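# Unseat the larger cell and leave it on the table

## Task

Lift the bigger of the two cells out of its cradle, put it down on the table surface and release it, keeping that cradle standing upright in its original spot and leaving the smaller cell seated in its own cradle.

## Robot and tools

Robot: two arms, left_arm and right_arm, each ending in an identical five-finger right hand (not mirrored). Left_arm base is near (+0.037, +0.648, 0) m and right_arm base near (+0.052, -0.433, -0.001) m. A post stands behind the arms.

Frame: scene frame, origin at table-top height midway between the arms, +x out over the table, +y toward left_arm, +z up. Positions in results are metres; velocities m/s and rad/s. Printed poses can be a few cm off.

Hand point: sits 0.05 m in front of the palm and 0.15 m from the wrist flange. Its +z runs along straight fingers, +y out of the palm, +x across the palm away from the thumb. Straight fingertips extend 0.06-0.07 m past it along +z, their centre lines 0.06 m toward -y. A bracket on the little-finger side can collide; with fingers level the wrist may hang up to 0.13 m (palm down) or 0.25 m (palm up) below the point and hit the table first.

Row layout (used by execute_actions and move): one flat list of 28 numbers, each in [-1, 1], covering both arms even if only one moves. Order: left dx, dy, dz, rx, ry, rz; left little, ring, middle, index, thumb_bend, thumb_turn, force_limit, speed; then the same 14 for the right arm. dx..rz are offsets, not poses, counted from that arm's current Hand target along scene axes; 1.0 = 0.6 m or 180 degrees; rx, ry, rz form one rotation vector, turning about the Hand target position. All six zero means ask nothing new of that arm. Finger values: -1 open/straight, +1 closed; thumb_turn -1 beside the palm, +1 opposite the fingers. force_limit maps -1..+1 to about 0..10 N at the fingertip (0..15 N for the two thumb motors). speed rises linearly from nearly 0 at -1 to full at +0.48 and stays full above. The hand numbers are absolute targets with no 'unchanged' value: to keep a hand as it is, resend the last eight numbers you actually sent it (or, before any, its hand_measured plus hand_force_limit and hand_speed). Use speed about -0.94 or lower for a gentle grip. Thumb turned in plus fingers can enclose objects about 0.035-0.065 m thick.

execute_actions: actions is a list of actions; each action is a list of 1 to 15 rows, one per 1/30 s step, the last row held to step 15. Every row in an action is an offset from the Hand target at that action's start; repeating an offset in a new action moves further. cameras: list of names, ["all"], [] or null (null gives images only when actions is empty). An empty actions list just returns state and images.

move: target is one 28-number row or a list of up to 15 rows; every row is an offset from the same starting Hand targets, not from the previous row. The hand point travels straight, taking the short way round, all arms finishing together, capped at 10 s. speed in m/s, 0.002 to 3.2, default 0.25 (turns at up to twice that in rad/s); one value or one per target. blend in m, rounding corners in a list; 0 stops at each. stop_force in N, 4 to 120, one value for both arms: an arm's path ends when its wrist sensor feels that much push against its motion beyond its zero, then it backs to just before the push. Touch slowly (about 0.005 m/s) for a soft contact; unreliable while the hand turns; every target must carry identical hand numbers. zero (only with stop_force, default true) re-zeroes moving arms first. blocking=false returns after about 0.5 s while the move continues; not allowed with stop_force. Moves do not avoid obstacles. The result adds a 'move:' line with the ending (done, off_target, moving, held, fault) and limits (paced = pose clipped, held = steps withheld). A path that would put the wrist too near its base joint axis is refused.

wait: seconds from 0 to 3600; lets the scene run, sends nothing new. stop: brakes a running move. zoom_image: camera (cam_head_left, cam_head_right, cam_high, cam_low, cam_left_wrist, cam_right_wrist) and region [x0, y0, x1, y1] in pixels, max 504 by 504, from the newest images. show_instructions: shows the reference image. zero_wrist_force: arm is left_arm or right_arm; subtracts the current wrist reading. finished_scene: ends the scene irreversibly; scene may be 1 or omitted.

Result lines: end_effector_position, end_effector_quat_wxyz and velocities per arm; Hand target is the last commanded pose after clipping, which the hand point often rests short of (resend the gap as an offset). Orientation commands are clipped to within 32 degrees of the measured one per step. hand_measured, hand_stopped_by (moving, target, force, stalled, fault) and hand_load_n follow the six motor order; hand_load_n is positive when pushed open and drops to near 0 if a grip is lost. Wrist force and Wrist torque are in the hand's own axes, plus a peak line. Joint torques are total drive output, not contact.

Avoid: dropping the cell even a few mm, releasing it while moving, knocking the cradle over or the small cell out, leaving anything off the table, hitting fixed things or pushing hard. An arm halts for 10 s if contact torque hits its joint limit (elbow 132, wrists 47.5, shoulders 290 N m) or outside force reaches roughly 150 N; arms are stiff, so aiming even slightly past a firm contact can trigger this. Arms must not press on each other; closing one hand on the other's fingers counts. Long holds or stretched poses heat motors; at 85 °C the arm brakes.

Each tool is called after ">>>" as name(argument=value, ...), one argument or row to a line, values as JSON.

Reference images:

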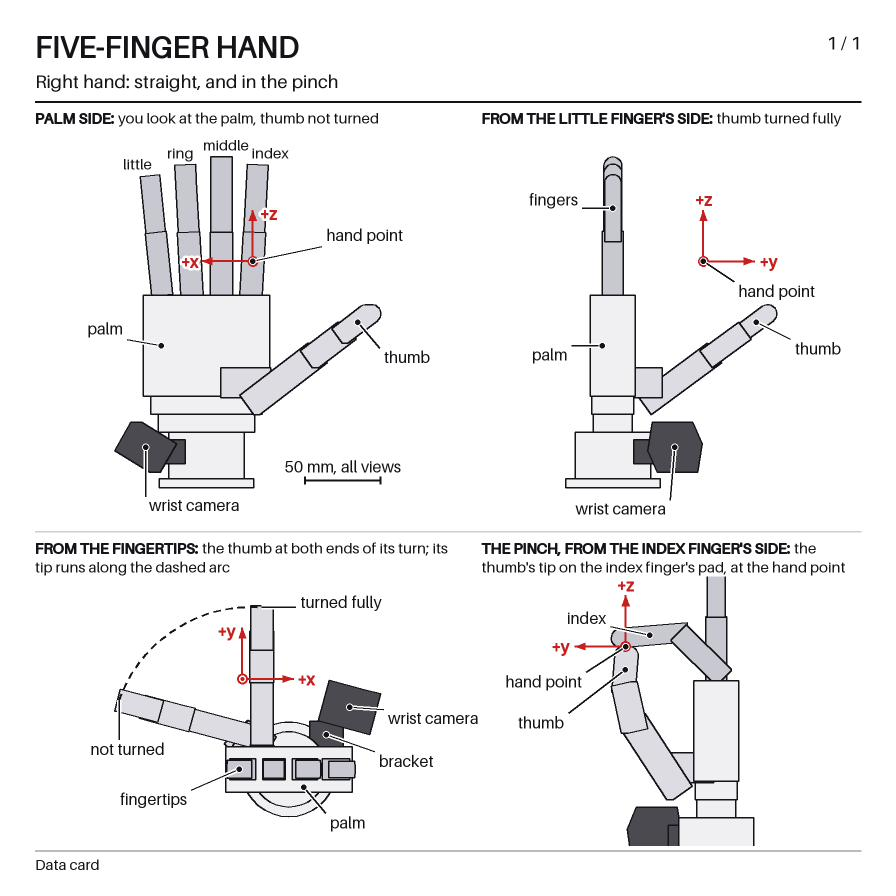

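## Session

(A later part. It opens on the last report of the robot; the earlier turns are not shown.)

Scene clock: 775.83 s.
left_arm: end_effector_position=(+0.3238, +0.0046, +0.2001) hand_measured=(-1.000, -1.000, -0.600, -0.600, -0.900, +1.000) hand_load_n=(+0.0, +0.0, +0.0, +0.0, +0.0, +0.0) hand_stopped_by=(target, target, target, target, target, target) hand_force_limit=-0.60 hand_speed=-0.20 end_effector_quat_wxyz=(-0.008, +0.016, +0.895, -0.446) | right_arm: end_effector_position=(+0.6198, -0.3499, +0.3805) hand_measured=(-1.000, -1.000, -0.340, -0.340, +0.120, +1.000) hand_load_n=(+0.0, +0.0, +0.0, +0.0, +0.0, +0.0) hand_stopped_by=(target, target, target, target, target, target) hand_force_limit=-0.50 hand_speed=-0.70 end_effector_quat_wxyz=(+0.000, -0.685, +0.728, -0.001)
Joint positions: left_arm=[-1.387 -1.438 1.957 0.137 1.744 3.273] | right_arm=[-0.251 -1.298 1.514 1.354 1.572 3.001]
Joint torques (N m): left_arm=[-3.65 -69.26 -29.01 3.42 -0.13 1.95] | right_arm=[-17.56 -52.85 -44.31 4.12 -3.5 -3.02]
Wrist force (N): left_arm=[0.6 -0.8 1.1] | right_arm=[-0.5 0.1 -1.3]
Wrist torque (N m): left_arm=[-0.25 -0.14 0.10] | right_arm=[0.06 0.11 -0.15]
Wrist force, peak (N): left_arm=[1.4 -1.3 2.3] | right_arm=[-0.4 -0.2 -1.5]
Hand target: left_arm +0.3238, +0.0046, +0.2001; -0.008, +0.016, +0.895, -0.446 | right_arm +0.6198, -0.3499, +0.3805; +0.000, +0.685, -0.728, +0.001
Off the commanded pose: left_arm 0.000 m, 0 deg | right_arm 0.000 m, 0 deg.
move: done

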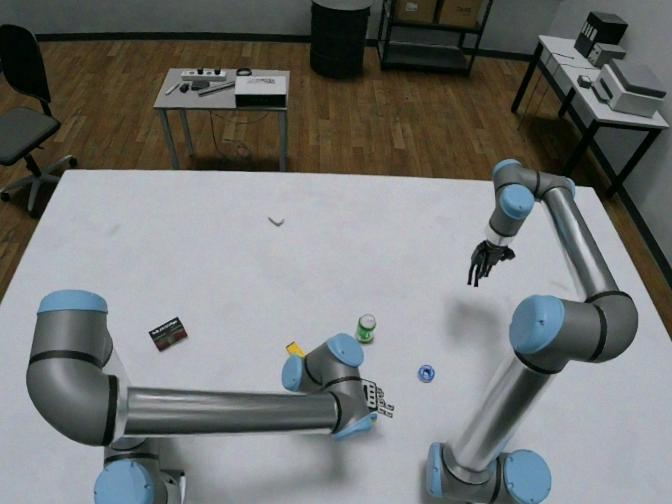

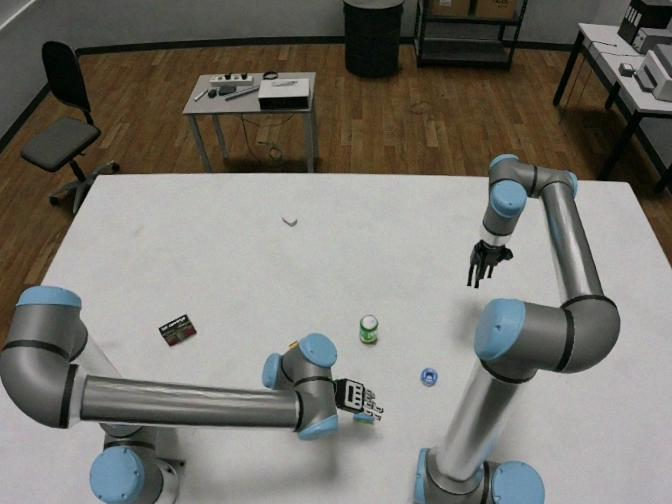

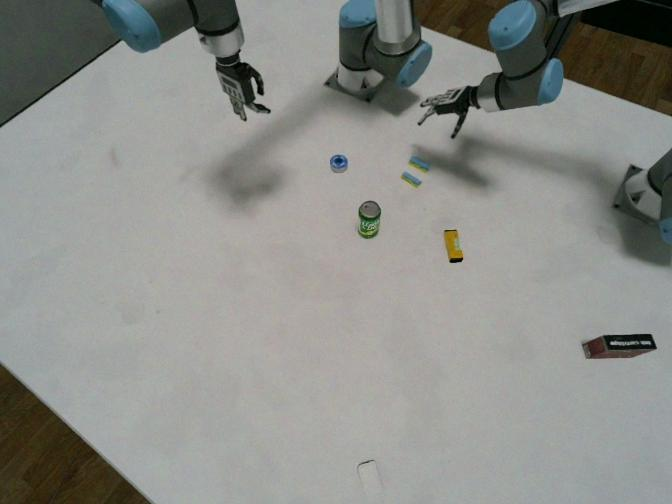

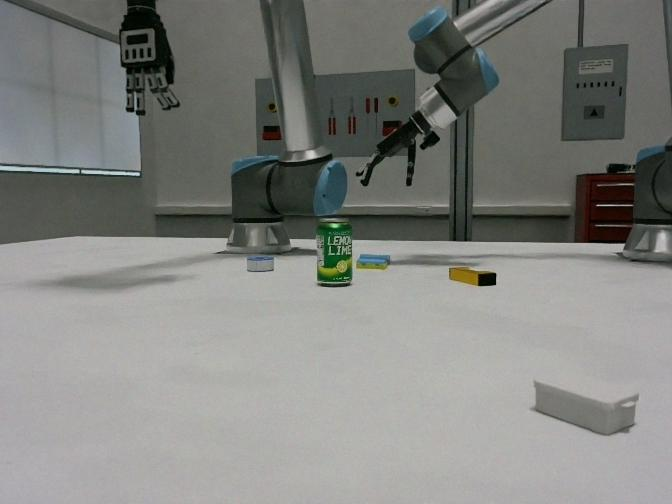

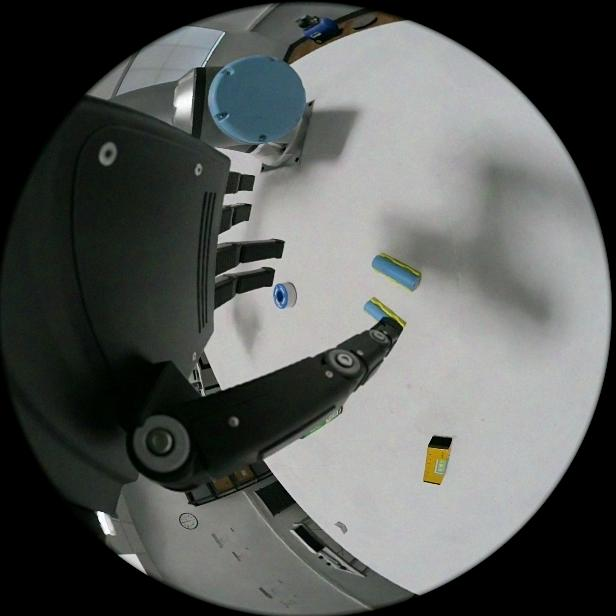

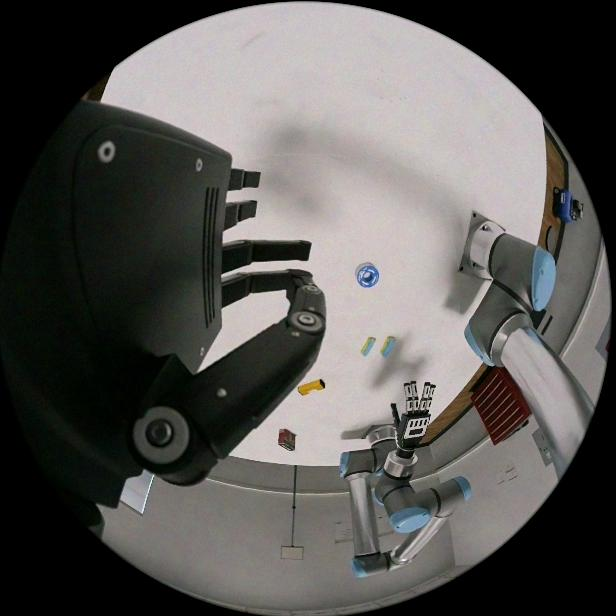

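>>> move(
  target=[0,-0.051,-0.2,0,0,0,-1,-1,-0.6,-0.6,-0.9,1,-0.6,-0.2,0,0,0,0,0,0,-1,-1,-0.34,-0.34,0.12,1,-0.5,-0.7],
  speed=0.12,
  cameras=["cam_high","cam_low","cam_left_wrist","cam_right_wrist"],
)

>>> zoom_image(
  camera="cam_high",
  region=[390, 130, 450, 190],
)

>>> zoom_image(
  camera="cam_low",
  region=[335, 200, 415, 280],
)

>>> zoom_image(
  camera="cam_left_wrist",
  region=[250, 200, 410, 360],
)

>>> zoom_image(
  camera="cam_right_wrist",
  region=[340, 310, 440, 410],
)

Scene clock: 794.23 s.
left_arm: end_effector_position=(+0.3237, -0.0259, +0.0800) hand_measured=(-1.000, -1.000, -0.600, -0.600, -0.900, +1.000) hand_load_n=(+0.0, +0.0, +0.0, +0.0, +0.0, +0.0) hand_stopped_by=(target, target, target, target, target, target) hand_force_limit=-0.60 hand_speed=-0.20 end_effector_quat_wxyz=(-0.008, +0.016, +0.895, -0.446) | right_arm: end_effector_position=(+0.6198, -0.3499, +0.3805) hand_measured=(-1.000, -1.000, -0.340, -0.340, +0.120, +1.000) hand_load_n=(+0.0, +0.0, +0.0, +0.0, -0.5, +0.0) hand_stopped_by=(target, target, target, target, target, target) hand_force_limit=-0.50 hand_speed=-0.70 end_effector_quat_wxyz=(+0.000, -0.685, +0.728, -0.001)
Joint positions: left_arm=[-1.398 -1.272 2.004 -0.076 1.736 3.267] | right_arm=[-0.251 -1.298 1.514 1.354 1.572 3.001]
Joint torques (N m): left_arm=[14.96 -57.48 -40.53 0.6 -0.56 0.93] | right_arm=[-17.46 -52.09 -45.08 5.29 -3.43 -2.93]
Wrist force (N): left_arm=[0.6 -0.8 1.2] | right_arm=[-0.2 -0.3 -1.2]
Wrist torque (N m): left_arm=[-0.25 -0.15 0.12] | right_arm=[0.00 0.06 -0.15]
Wrist force, peak (N): left_arm=[0.5 0.2 2.4] | right_arm=[-0.7 0.1 -1.6]
Hand target: left_arm +0.3238, -0.0260, +0.0801; -0.008, +0.016, +0.895, -0.446 | right_arm +0.6198, -0.3499, +0.3805; +0.000, +0.685, -0.728, +0.001
Off the commanded pose: left_arm 0.000 m, 0 deg | right_arm 0.000 m, 0 deg.
move: done

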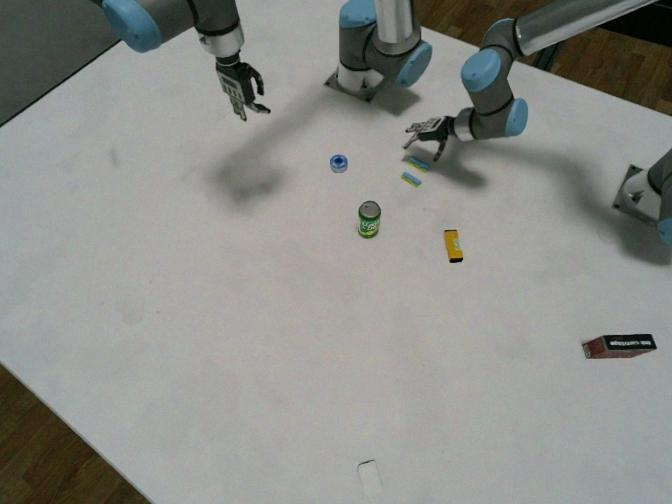

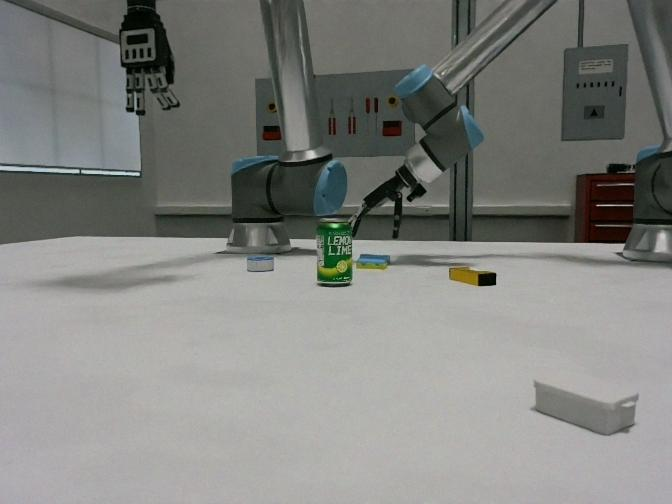

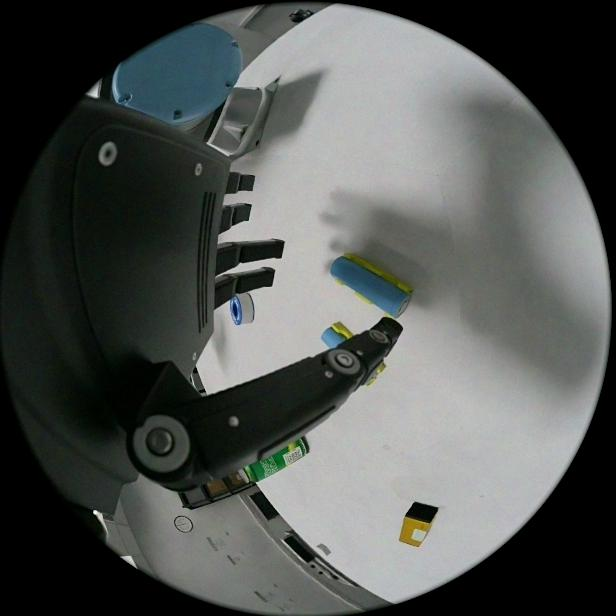

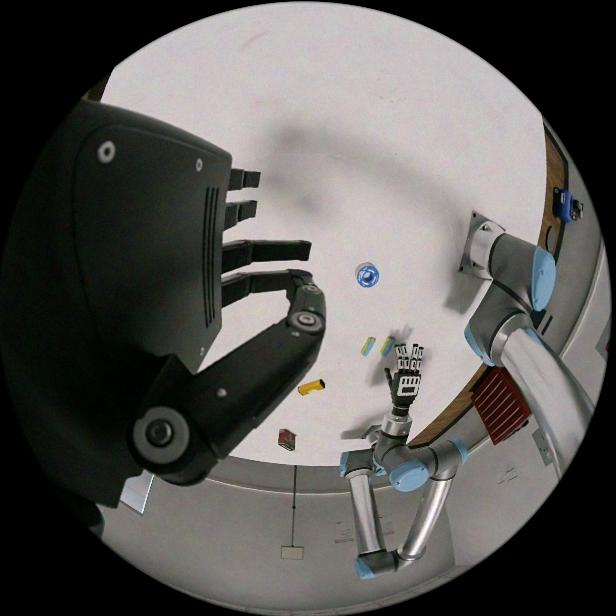

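Scaled by 8.400 from the camera's image (finer frame: 960x720).

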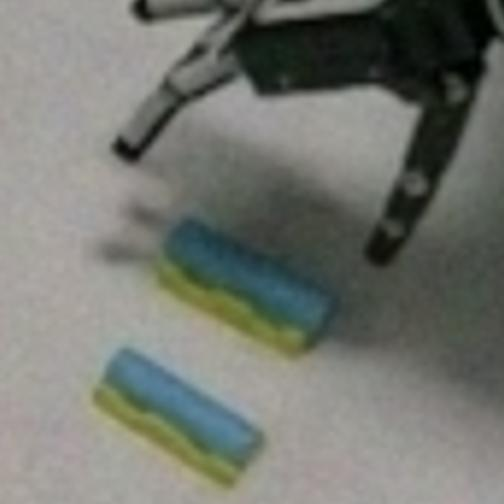

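Scaled by 6.300 from the camera's image (finer frame: 960x720).

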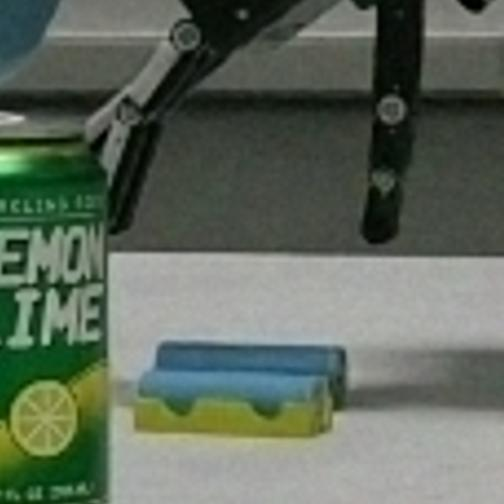

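Scaled by 3.150 from the camera's image (finer frame: 880x880).

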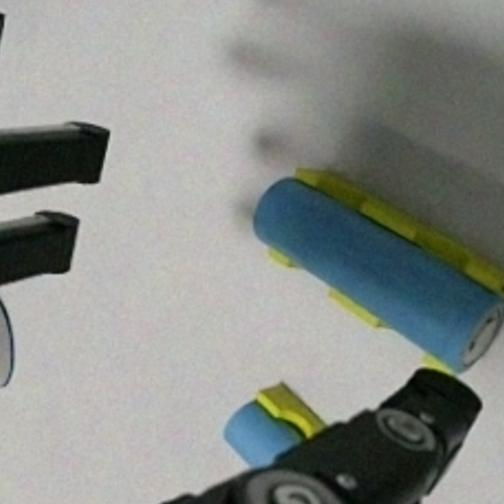

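Scaled by 5.040 from the camera's image (finer frame: 880x880).

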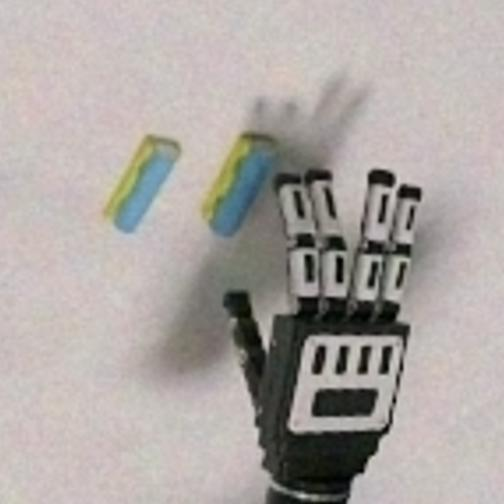

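>>> move(
  target=[0,0,-0.0583,0,0,0,-1,-1,-0.6,-0.6,-0.9,1,-0.6,-0.2,0,0,0,0,0,0,-1,-1,-0.34,-0.34,0.12,1,-0.5,-0.7],
  speed=0.05,
  stop_force=8,
  cameras=["cam_high","cam_low","cam_left_wrist","cam_right_wrist"],
)

>>> zoom_image(
  camera="cam_high",
  region=[390, 130, 450, 190],
)

>>> zoom_image(
  camera="cam_low",
  region=[335, 200, 415, 280],
)

>>> zoom_image(
  camera="cam_left_wrist",
  region=[250, 200, 450, 400],
)

>>> zoom_image(
  camera="cam_right_wrist",
  region=[350, 320, 420, 390],
)

Scene clock: 803.87 s.
left_arm: end_effector_position=(+0.3238, -0.0260, +0.0452) hand_measured=(-1.000, -1.000, -0.600, -0.600, -0.900, +1.000) hand_load_n=(+0.0, +0.0, +0.0, +0.0, +0.0, +0.0) hand_stopped_by=(target, target, target, target, target, target) hand_force_limit=-0.60 hand_speed=-0.20 end_effector_quat_wxyz=(-0.008, +0.016, +0.895, -0.446) | right_arm: end_effector_position=(+0.6198, -0.3499, +0.3805) hand_measured=(-1.000, -1.000, -0.340, -0.340, +0.120, +1.000) hand_load_n=(+0.0, +0.0, +0.0, +0.0, +0.0, +0.0) hand_stopped_by=(target, target, target, target, target, target) hand_force_limit=-0.50 hand_speed=-0.70 end_effector_quat_wxyz=(+0.000, -0.685, +0.728, -0.001)
Joint positions: left_arm=[-1.398 -1.228 2.024 -0.141 1.736 3.267] | right_arm=[-0.251 -1.298 1.514 1.354 1.572 3.001]
Joint torques (N m): left_arm=[6.31 -83.47 -38.86 3.14 4.37 1.83] | right_arm=[-17.38 -51.25 -44.7 5.54 -3.27 -3.13]
Wrist force (N): left_arm=[0.2 -1.0 1.3] | right_arm=[-0.2 -0.2 -1.1]
Wrist torque (N m): left_arm=[-0.27 -0.11 0.06] | right_arm=[0.01 0.05 -0.14]
Wrist force, peak (N): left_arm=[0.2 -1.1 1.7] | right_arm=[-0.4 0.1 -1.7]
Hand target: left_arm +0.3238, -0.0260, +0.0452; -0.008, +0.016, +0.895, -0.446 | right_arm +0.6198, -0.3499, +0.3805; +0.000, +0.685, -0.728, +0.001
Off the commanded pose: left_arm 0.000 m, 0 deg | right_arm 0.000 m, 0 deg.
move: done

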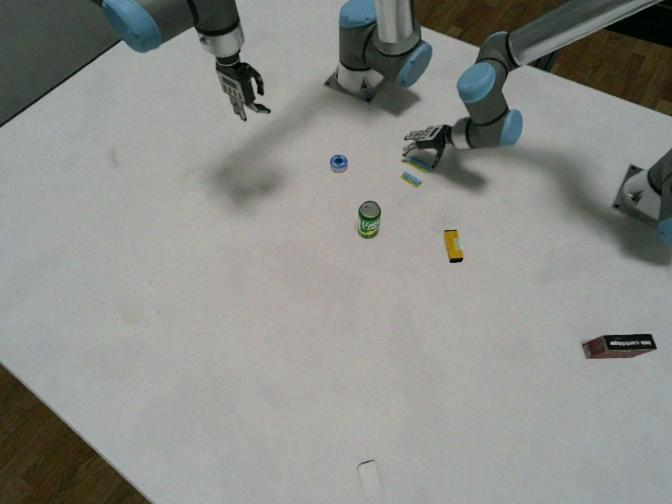

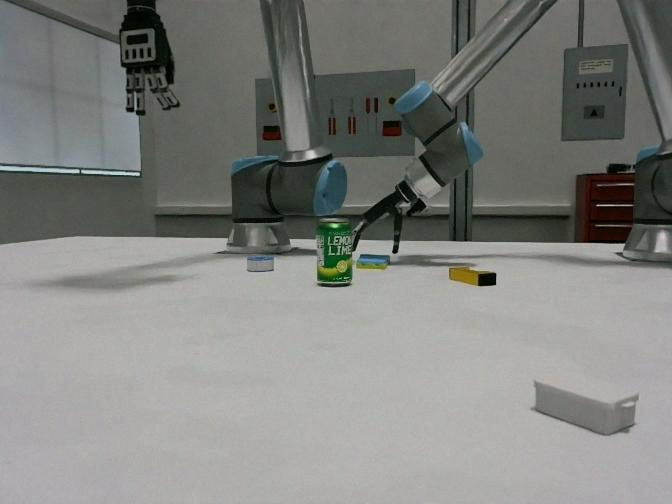

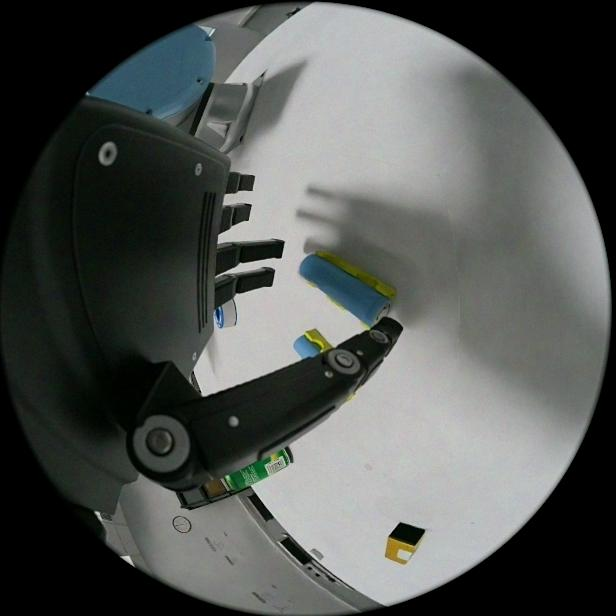

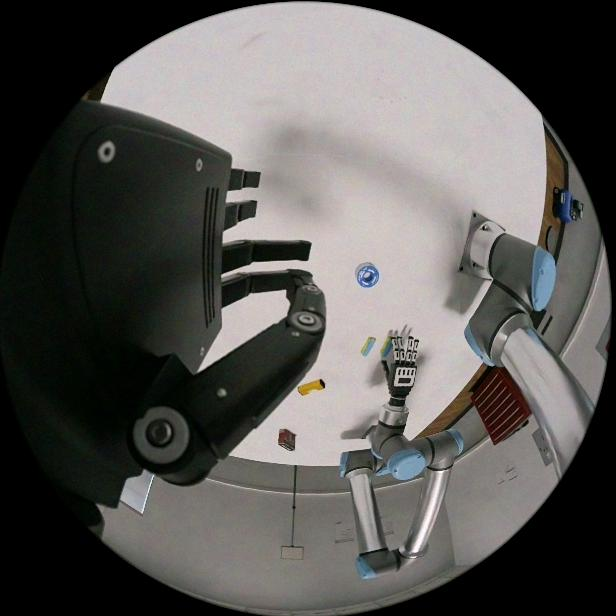

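Scaled by 8.400 from the camera's image (finer frame: 960x720).

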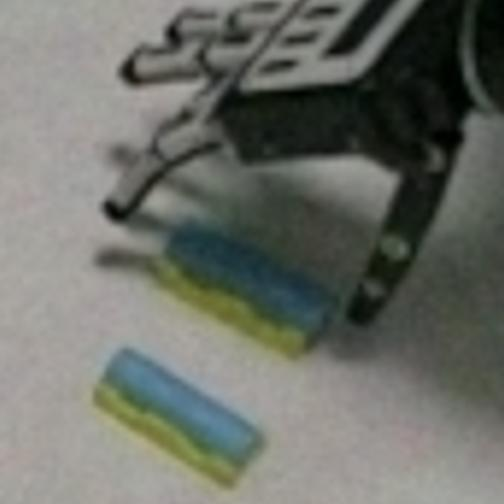

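Scaled by 6.300 from the camera's image (finer frame: 960x720).

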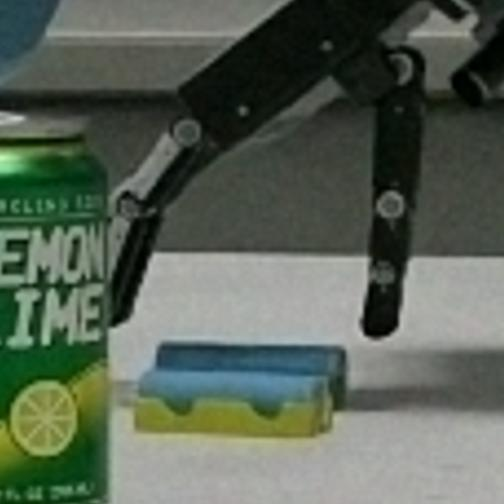

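Scaled by 2.520 from the camera's image (finer frame: 880x880).

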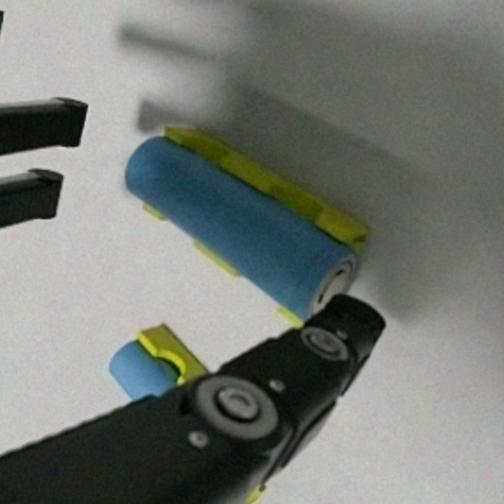

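Scaled by 7.200 from the camera's image (finer frame: 880x880).

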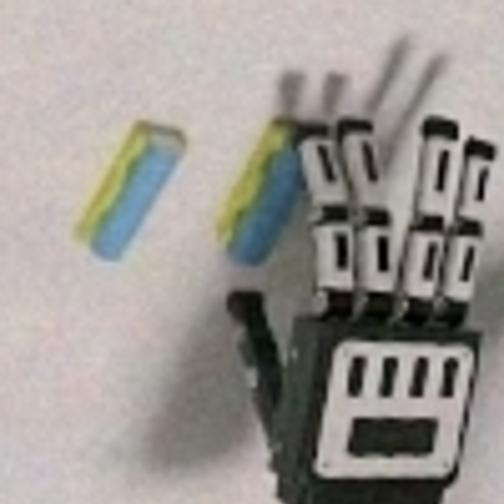

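>>> move(
  target=[0,0,-0.0303,0,0,0,-1,-1,-0.6,-0.6,-0.9,1,-0.6,-0.2,0,0,0,0,0,0,-1,-1,-0.34,-0.34,0.12,1,-0.5,-0.7],
  speed=0.02,
  stop_force=5,
  cameras=["cam_high","cam_low","cam_left_wrist","cam_right_wrist"],
)

>>> zoom_image(
  camera="cam_high",
  region=[390, 130, 450, 190],
)

>>> zoom_image(
  camera="cam_low",
  region=[335, 200, 415, 280],
)

>>> zoom_image(
  camera="cam_left_wrist",
  region=[250, 200, 450, 400],
)

>>> zoom_image(
  camera="cam_right_wrist",
  region=[360, 320, 420, 380],
)

Scene clock: 817.33 s.
left_arm: end_effector_position=(+0.3238, -0.0260, +0.0270) hand_measured=(-1.000, -1.000, -0.600, -0.600, -0.900, +1.000) hand_load_n=(+0.0, +0.0, +0.0, +0.0, +0.0, +0.0) hand_stopped_by=(target, target, target, target, target, target) hand_force_limit=-0.60 hand_speed=-0.20 end_effector_quat_wxyz=(-0.008, +0.016, +0.895, -0.446) | right_arm: end_effector_position=(+0.6198, -0.3499, +0.3805) hand_measured=(-1.000, -1.000, -0.340, -0.340, +0.120, +1.000) hand_load_n=(+0.0, +0.0, +0.0, +0.0, +0.0, +0.0) hand_stopped_by=(target, target, target, target, target, target) hand_force_limit=-0.50 hand_speed=-0.70 end_effector_quat_wxyz=(+0.000, -0.685, +0.728, -0.001)
Joint positions: left_arm=[-1.398 -1.204 2.034 -0.174 1.736 3.267] | right_arm=[-0.251 -1.298 1.514 1.354 1.572 3.001]
Joint torques (N m): left_arm=[-4.4 -85.05 -37.36 3.86 4.24 1.43] | right_arm=[-15.69 -52.33 -44.7 5.61 -3.15 -2.92]
Wrist force (N): left_arm=[0.3 -0.8 1.1] | right_arm=[-0.5 0.0 -1.2]
Wrist torque (N m): left_arm=[-0.23 -0.12 0.10] | right_arm=[0.04 0.10 -0.15]
Wrist force, peak (N): left_arm=[0.7 -1.5 1.0] | right_arm=[-0.5 0.0 -1.6]
Hand target: left_arm +0.3238, -0.0260, +0.0270; -0.008, +0.016, +0.895, -0.446 | right_arm +0.6198, -0.3499, +0.3805; +0.000, +0.685, -0.728, +0.001
Off the commanded pose: left_arm 0.000 m, 0 deg | right_arm 0.000 m, 0 deg.
move: done

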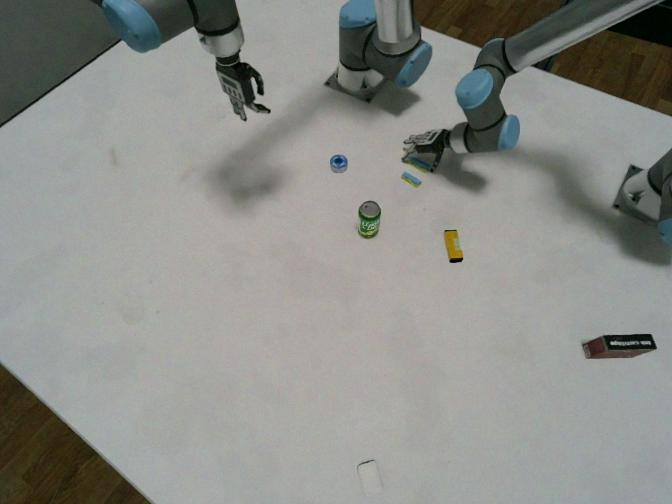

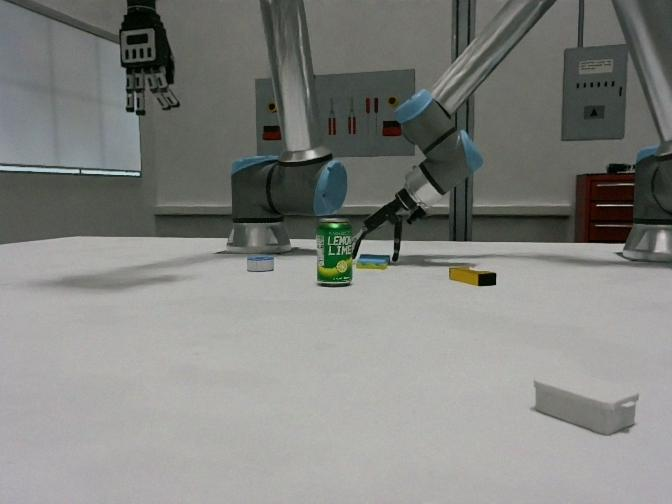

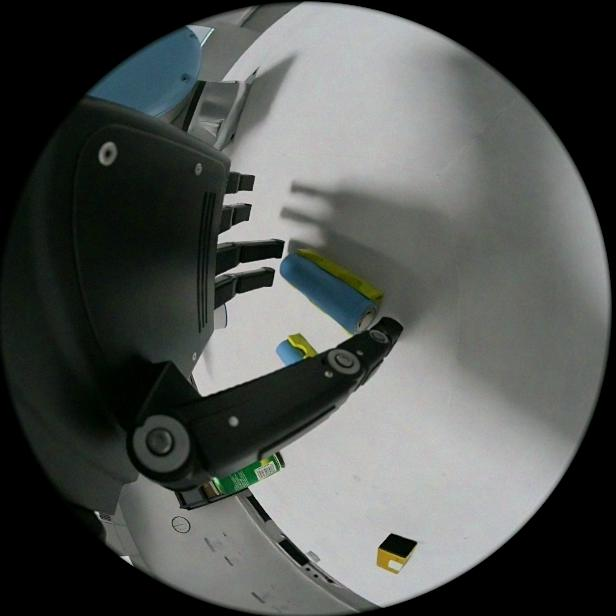

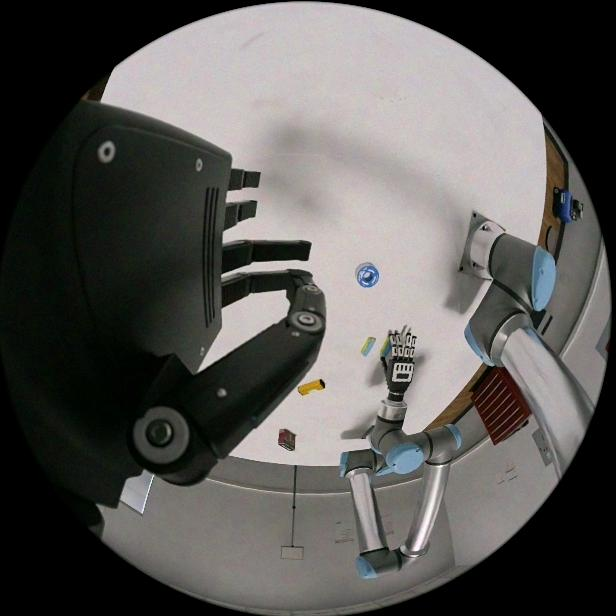

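Scaled by 8.400 from the camera's image (finer frame: 960x720).

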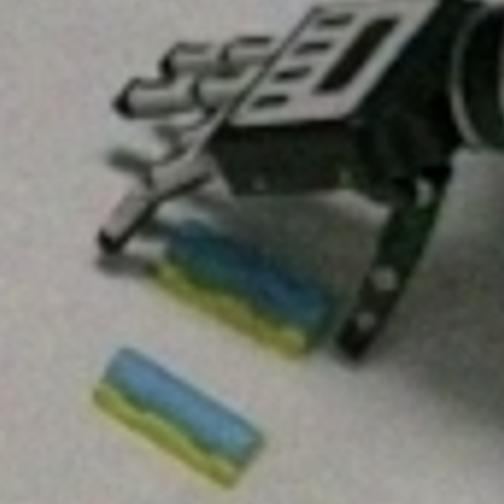

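Scaled by 6.300 from the camera's image (finer frame: 960x720).

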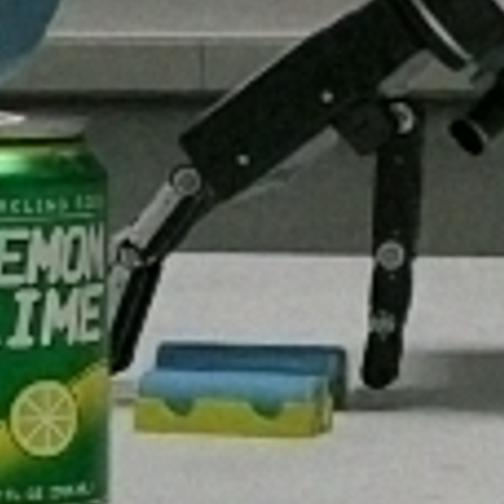

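Scaled by 2.520 from the camera's image (finer frame: 880x880).

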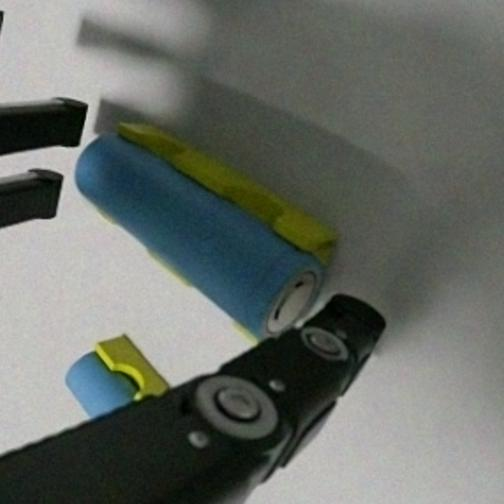

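Scaled by 8.400 from the camera's image (finer frame: 880x880).

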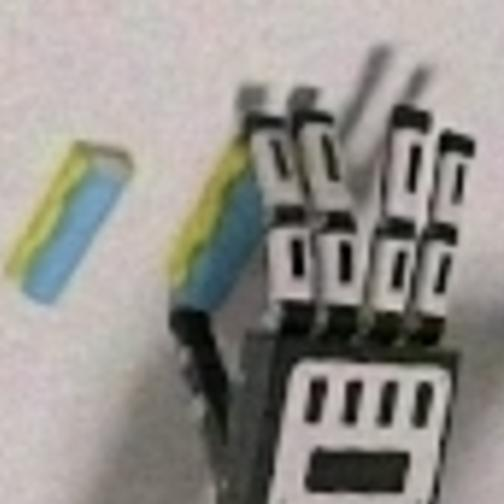

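>>> zoom_image(
  camera="cam_right_wrist",
  region=[372, 330, 402, 370],
)

>>> zoom_image(
  camera="cam_low",
  region=[345, 240, 405, 275],
)

>>> zoom_image(
  camera="cam_high",
  region=[400, 150, 440, 180],
)

>>> zoom_image(
  camera="cam_left_wrist",
  region=[270, 230, 410, 370],
)

Scaled by 12.600 from the camera's image (finer frame: 880x880).

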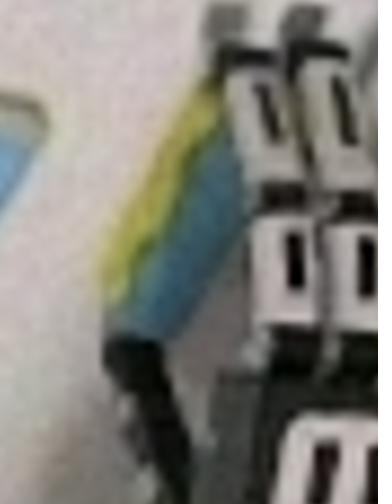

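Scaled by 8.400 from the camera's image (finer frame: 960x720).

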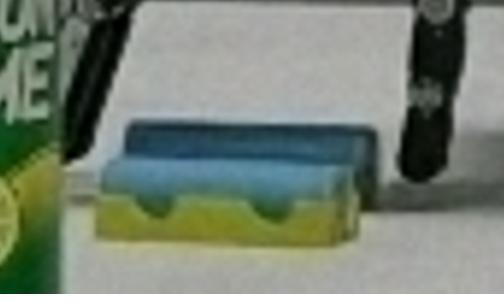

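Scaled by 12.600 from the camera's image (finer frame: 960x720).

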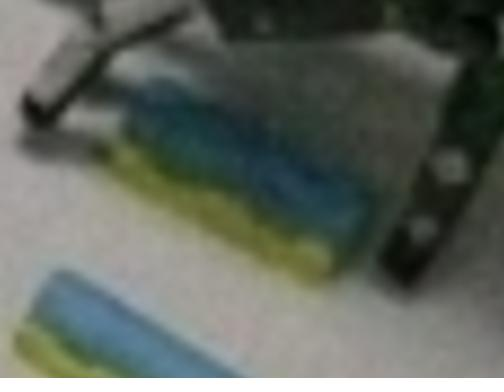

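Scaled by 3.600 from the camera's image (finer frame: 880x880).

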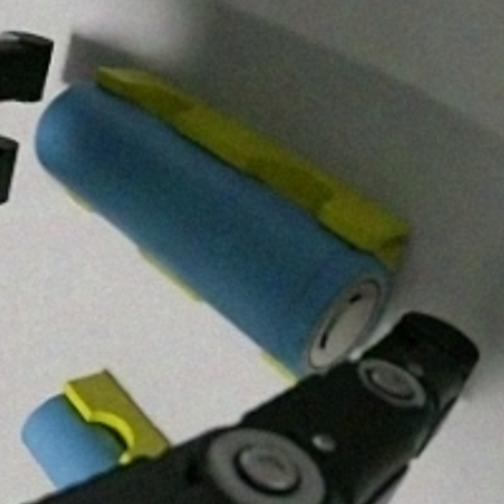

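>>> move(
  target=[-0.0017,0.0008,-0.0025,0,0,0,-1,-1,-0.6,-0.6,-0.9,1,-0.6,-0.2,0,0,0,0,0,0,-1,-1,-0.34,-0.34,0.12,1,-0.5,-0.7],
  speed=0.01,
  stop_force=5,
)

>>> move(
  target=[0,0,0,0,0,0,-1,-1,-0.52,-0.52,-0.6,1,-0.85,-0.93,0,0,0,0,0,0,-1,-1,-0.34,-0.34,0.12,1,-0.5,-0.7],
)

>>> wait(
  seconds=1,
  cameras=["cam_low"],
)

>>> zoom_image(
  camera="cam_low",
  region=[345, 240, 405, 275],
)

Scene clock: 851.33 s.
left_arm: end_effector_position=(+0.3227, -0.0255, +0.0254) hand_measured=(-1.000, -1.000, -0.600, -0.600, -0.900, +1.000) hand_load_n=(+0.0, +0.0, +0.0, +0.0, +0.0, +0.0) hand_stopped_by=(target, target, target, target, target, target) hand_force_limit=-0.60 hand_speed=-0.20 end_effector_quat_wxyz=(-0.008, +0.016, +0.895, -0.446) | right_arm: end_effector_position=(+0.6198, -0.3499, +0.3805) hand_measured=(-1.000, -1.000, -0.340, -0.340, +0.120, +1.000) hand_load_n=(+0.0, +0.0, +0.0, +0.0, +0.0, +0.0) hand_stopped_by=(target, target, target, target, target, target) hand_force_limit=-0.50 hand_speed=-0.70 end_effector_quat_wxyz=(+0.000, -0.685, +0.728, -0.001)
Joint positions: left_arm=[-1.399 -1.203 2.036 -0.178 1.734 3.266] | right_arm=[-0.251 -1.298 1.514 1.354 1.572 3.001]
Joint torques (N m): left_arm=[0.47 -37.88 -29.54 2.53 -1.79 -0.02] | right_arm=[-15.99 -50.71 -44.76 5.5 -3.21 -2.68]
Wrist force (N): left_arm=[0.5 -0.7 0.5] | right_arm=[-0.4 -0.2 -0.7]
Wrist torque (N m): left_arm=[-0.19 -0.14 0.12] | right_arm=[-0.01 0.08 -0.16]
Wrist force, peak (N): left_arm=[0.7 -1.4 1.1] | right_arm=[-0.4 -0.1 -1.5]
Hand target: left_arm +0.3228, -0.0255, +0.0255; -0.008, +0.016, +0.895, -0.446 | right_arm +0.6198, -0.3499, +0.3805; +0.000, +0.685, -0.728, +0.001
Off the commanded pose: left_arm 0.000 m, 0 deg | right_arm 0.000 m, 0 deg.
move: done

Scene clock: 854.53 s.
left_arm: end_effector_position=(+0.3228, -0.0255, +0.0255) hand_measured=(-1.000, -1.000, -0.520, -0.520, -0.600, +1.000) hand_load_n=(+0.0, +0.0, +0.0, +0.0, +0.5, +0.0) hand_stopped_by=(target, target, target, target, target, target) hand_force_limit=-0.85 hand_speed=-0.93 end_effector_quat_wxyz=(-0.008, +0.016, +0.895, -0.446) | right_arm: end_effector_position=(+0.6198, -0.3499, +0.3805) hand_measured=(-1.000, -1.000, -0.340, -0.340, +0.120, +1.000) hand_load_n=(+0.0, +0.0, +0.0, +0.0, +0.0, +0.0) hand_stopped_by=(target, target, target, target, target, target) hand_force_limit=-0.50 hand_speed=-0.70 end_effector_quat_wxyz=(+0.000, -0.685, +0.728, -0.001)
Joint positions: left_arm=[-1.399 -1.203 2.036 -0.178 1.734 3.266] | right_arm=[-0.251 -1.298 1.514 1.354 1.572 3.001]
Joint torques (N m): left_arm=[11.72 -41.08 -35.09 2.73 3.73 1.87] | right_arm=[-15.47 -51.52 -44.61 5.64 -3.16 -2.78]
Wrist force (N): left_arm=[0.1 -0.8 1.0] | right_arm=[-0.5 -0.1 -1.3]
Wrist torque (N m): left_arm=[-0.25 -0.09 0.09] | right_arm=[0.04 0.10 -0.15]
Wrist force, peak (N): left_arm=[0.8 -1.3 1.6] | right_arm=[-0.4 0.1 -1.6]
Hand target: left_arm +0.3228, -0.0255, +0.0255; -0.008, +0.016, +0.895, -0.446 | right_arm +0.6198, -0.3499, +0.3805; +0.000, +0.685, -0.728, +0.001
Off the commanded pose: left_arm 0.000 m, 0 deg | right_arm 0.000 m, 0 deg.
move: done

Scene clock: 855.53 s.
left_arm: end_effector_position=(+0.3228, -0.0255, +0.0255) hand_measured=(-1.000, -1.000, -0.520, -0.520, -0.600, +1.000) hand_load_n=(+0.0, +0.0, +0.0, +0.0, +0.0, +0.0) hand_stopped_by=(target, target, target, target, target, target) hand_force_limit=-0.85 hand_speed=-0.93 end_effector_quat_wxyz=(-0.008, +0.016, +0.895, -0.446) | right_arm: end_effector_position=(+0.6198, -0.3499, +0.3805) hand_measured=(-1.000, -1.000, -0.340, -0.340, +0.120, +1.000) hand_load_n=(+0.0, +0.0, +0.0, +0.0, +0.0, -0.5) hand_stopped_by=(target, target, target, target, target, target) hand_force_limit=-0.50 hand_speed=-0.70 end_effector_quat_wxyz=(+0.000, -0.685, +0.728, -0.001)
Joint positions: left_arm=[-1.399 -1.203 2.036 -0.178 1.734 3.266] | right_arm=[-0.251 -1.298 1.514 1.354 1.572 3.001]
Joint torques (N m): left_arm=[11.49 -37.79 -36.17 2.28 3.99 1.94] | right_arm=[-16.25 -51.74 -44.56 5.63 -3.19 -2.82]
Wrist force (N): left_arm=[0.4 -0.7 1.0] | right_arm=[-0.7 0.1 -1.5]
Wrist torque (N m): left_arm=[-0.24 -0.13 0.10] | right_arm=[0.08 0.14 -0.16]
Wrist force, peak (N): left_arm=[0.6 -0.8 1.3] | right_arm=[-0.6 -0.2 -1.5]
Hand target: left_arm +0.3228, -0.0255, +0.0255; -0.008, +0.016, +0.895, -0.446 | right_arm +0.6198, -0.3499, +0.3805; +0.000, +0.685, -0.728, +0.001
Off the commanded pose: left_arm 0.000 m, 0 deg | right_arm 0.000 m, 0 deg.
wait: 1.00 s; at rest by 0.17 s

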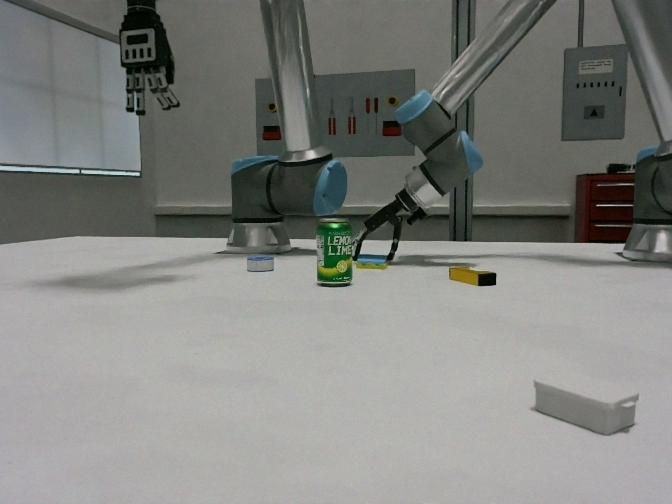

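Scaled by 8.400 from the camera's image (finer frame: 960x720).

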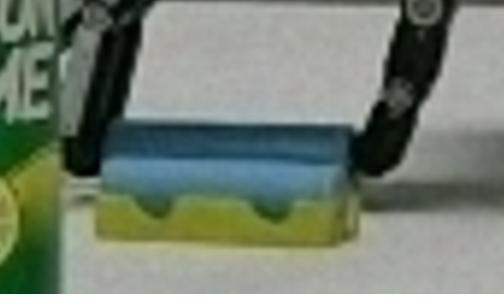

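>>> wait(
  seconds=0.1,
  cameras=["cam_high","cam_left_wrist","cam_right_wrist"],
)

>>> zoom_image(
  camera="cam_left_wrist",
  region=[250, 230, 410, 390],
)

>>> zoom_image(
  camera="cam_high",
  region=[400, 150, 440, 180],
)

>>> zoom_image(
  camera="cam_right_wrist",
  region=[367, 325, 407, 365],
)

Scene clock: 861.03 s.
left_arm: end_effector_position=(+0.3228, -0.0255, +0.0255) hand_measured=(-1.000, -1.000, -0.520, -0.520, -0.600, +1.000) hand_load_n=(+0.0, +0.0, +0.0, +0.0, +0.0, +0.0) hand_stopped_by=(target, target, target, target, target, target) hand_force_limit=-0.85 hand_speed=-0.93 end_effector_quat_wxyz=(-0.008, +0.016, +0.895, -0.446) | right_arm: end_effector_position=(+0.6198, -0.3499, +0.3805) hand_measured=(-1.000, -1.000, -0.340, -0.340, +0.120, +1.000) hand_load_n=(+0.0, +0.0, +0.0, +0.0, +0.0, +0.0) hand_stopped_by=(target, target, target, target, target, target) hand_force_limit=-0.50 hand_speed=-0.70 end_effector_quat_wxyz=(+0.000, -0.685, +0.728, -0.001)
Joint positions: left_arm=[-1.399 -1.203 2.036 -0.178 1.734 3.266] | right_arm=[-0.251 -1.298 1.514 1.354 1.572 3.001]
Joint torques (N m): left_arm=[11.33 -40.78 -35.93 2.54 3.87 2.07] | right_arm=[-13.44 -52.85 -44.34 5.81 -3.21 -2.67]
Wrist force (N): left_arm=[0.2 -1.1 1.0] | right_arm=[-0.5 0.2 -1.1]
Wrist torque (N m): left_arm=[-0.30 -0.10 0.07] | right_arm=[0.07 0.10 -0.14]
Wrist force, peak (N): left_arm=[0.4 -1.0 1.6] | right_arm=[-0.3 0.0 -1.5]
Hand target: left_arm +0.3228, -0.0255, +0.0255; -0.008, +0.016, +0.895, -0.446 | right_arm +0.6198, -0.3499, +0.3805; +0.000, +0.685, -0.728, +0.001
Off the commanded pose: left_arm 0.000 m, 0 deg | right_arm 0.000 m, 0 deg.
wait: 0.10 s; at rest from the start

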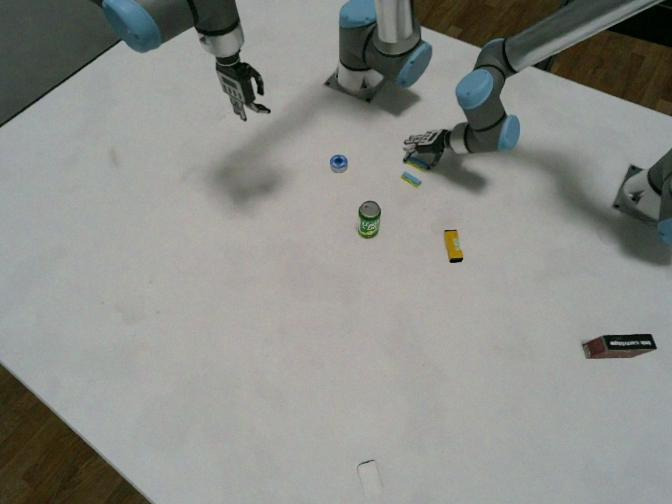

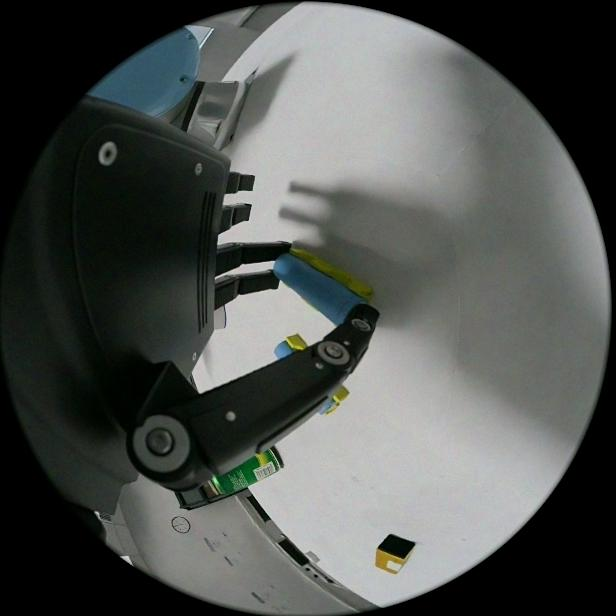

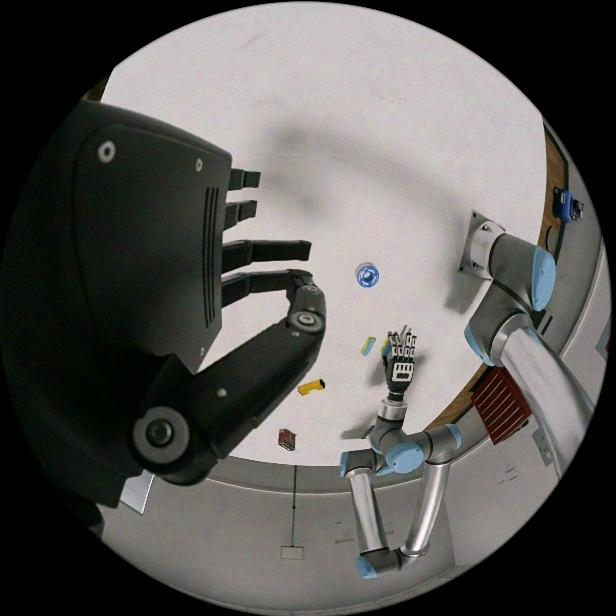

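Scaled by 3.150 from the camera's image (finer frame: 880x880).

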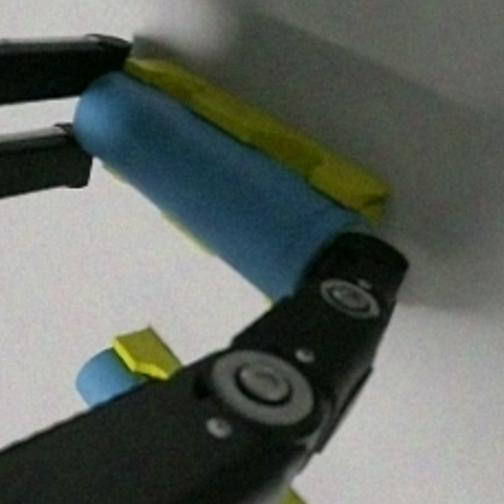

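Scaled by 12.600 from the camera's image (finer frame: 960x720).

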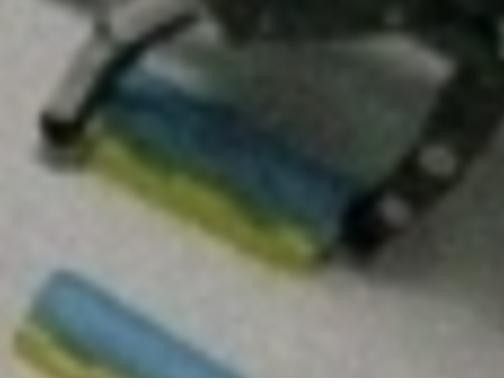

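Scaled by 12.600 from the camera's image (finer frame: 880x880).

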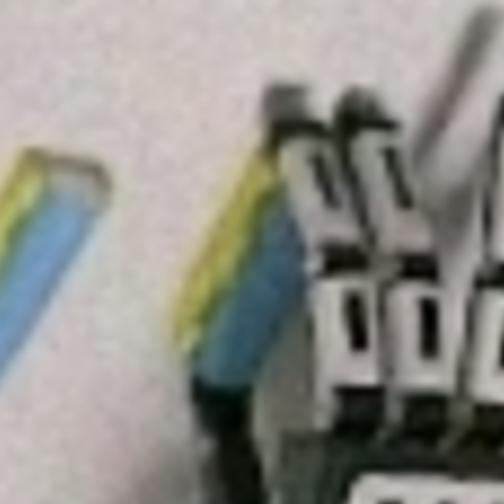

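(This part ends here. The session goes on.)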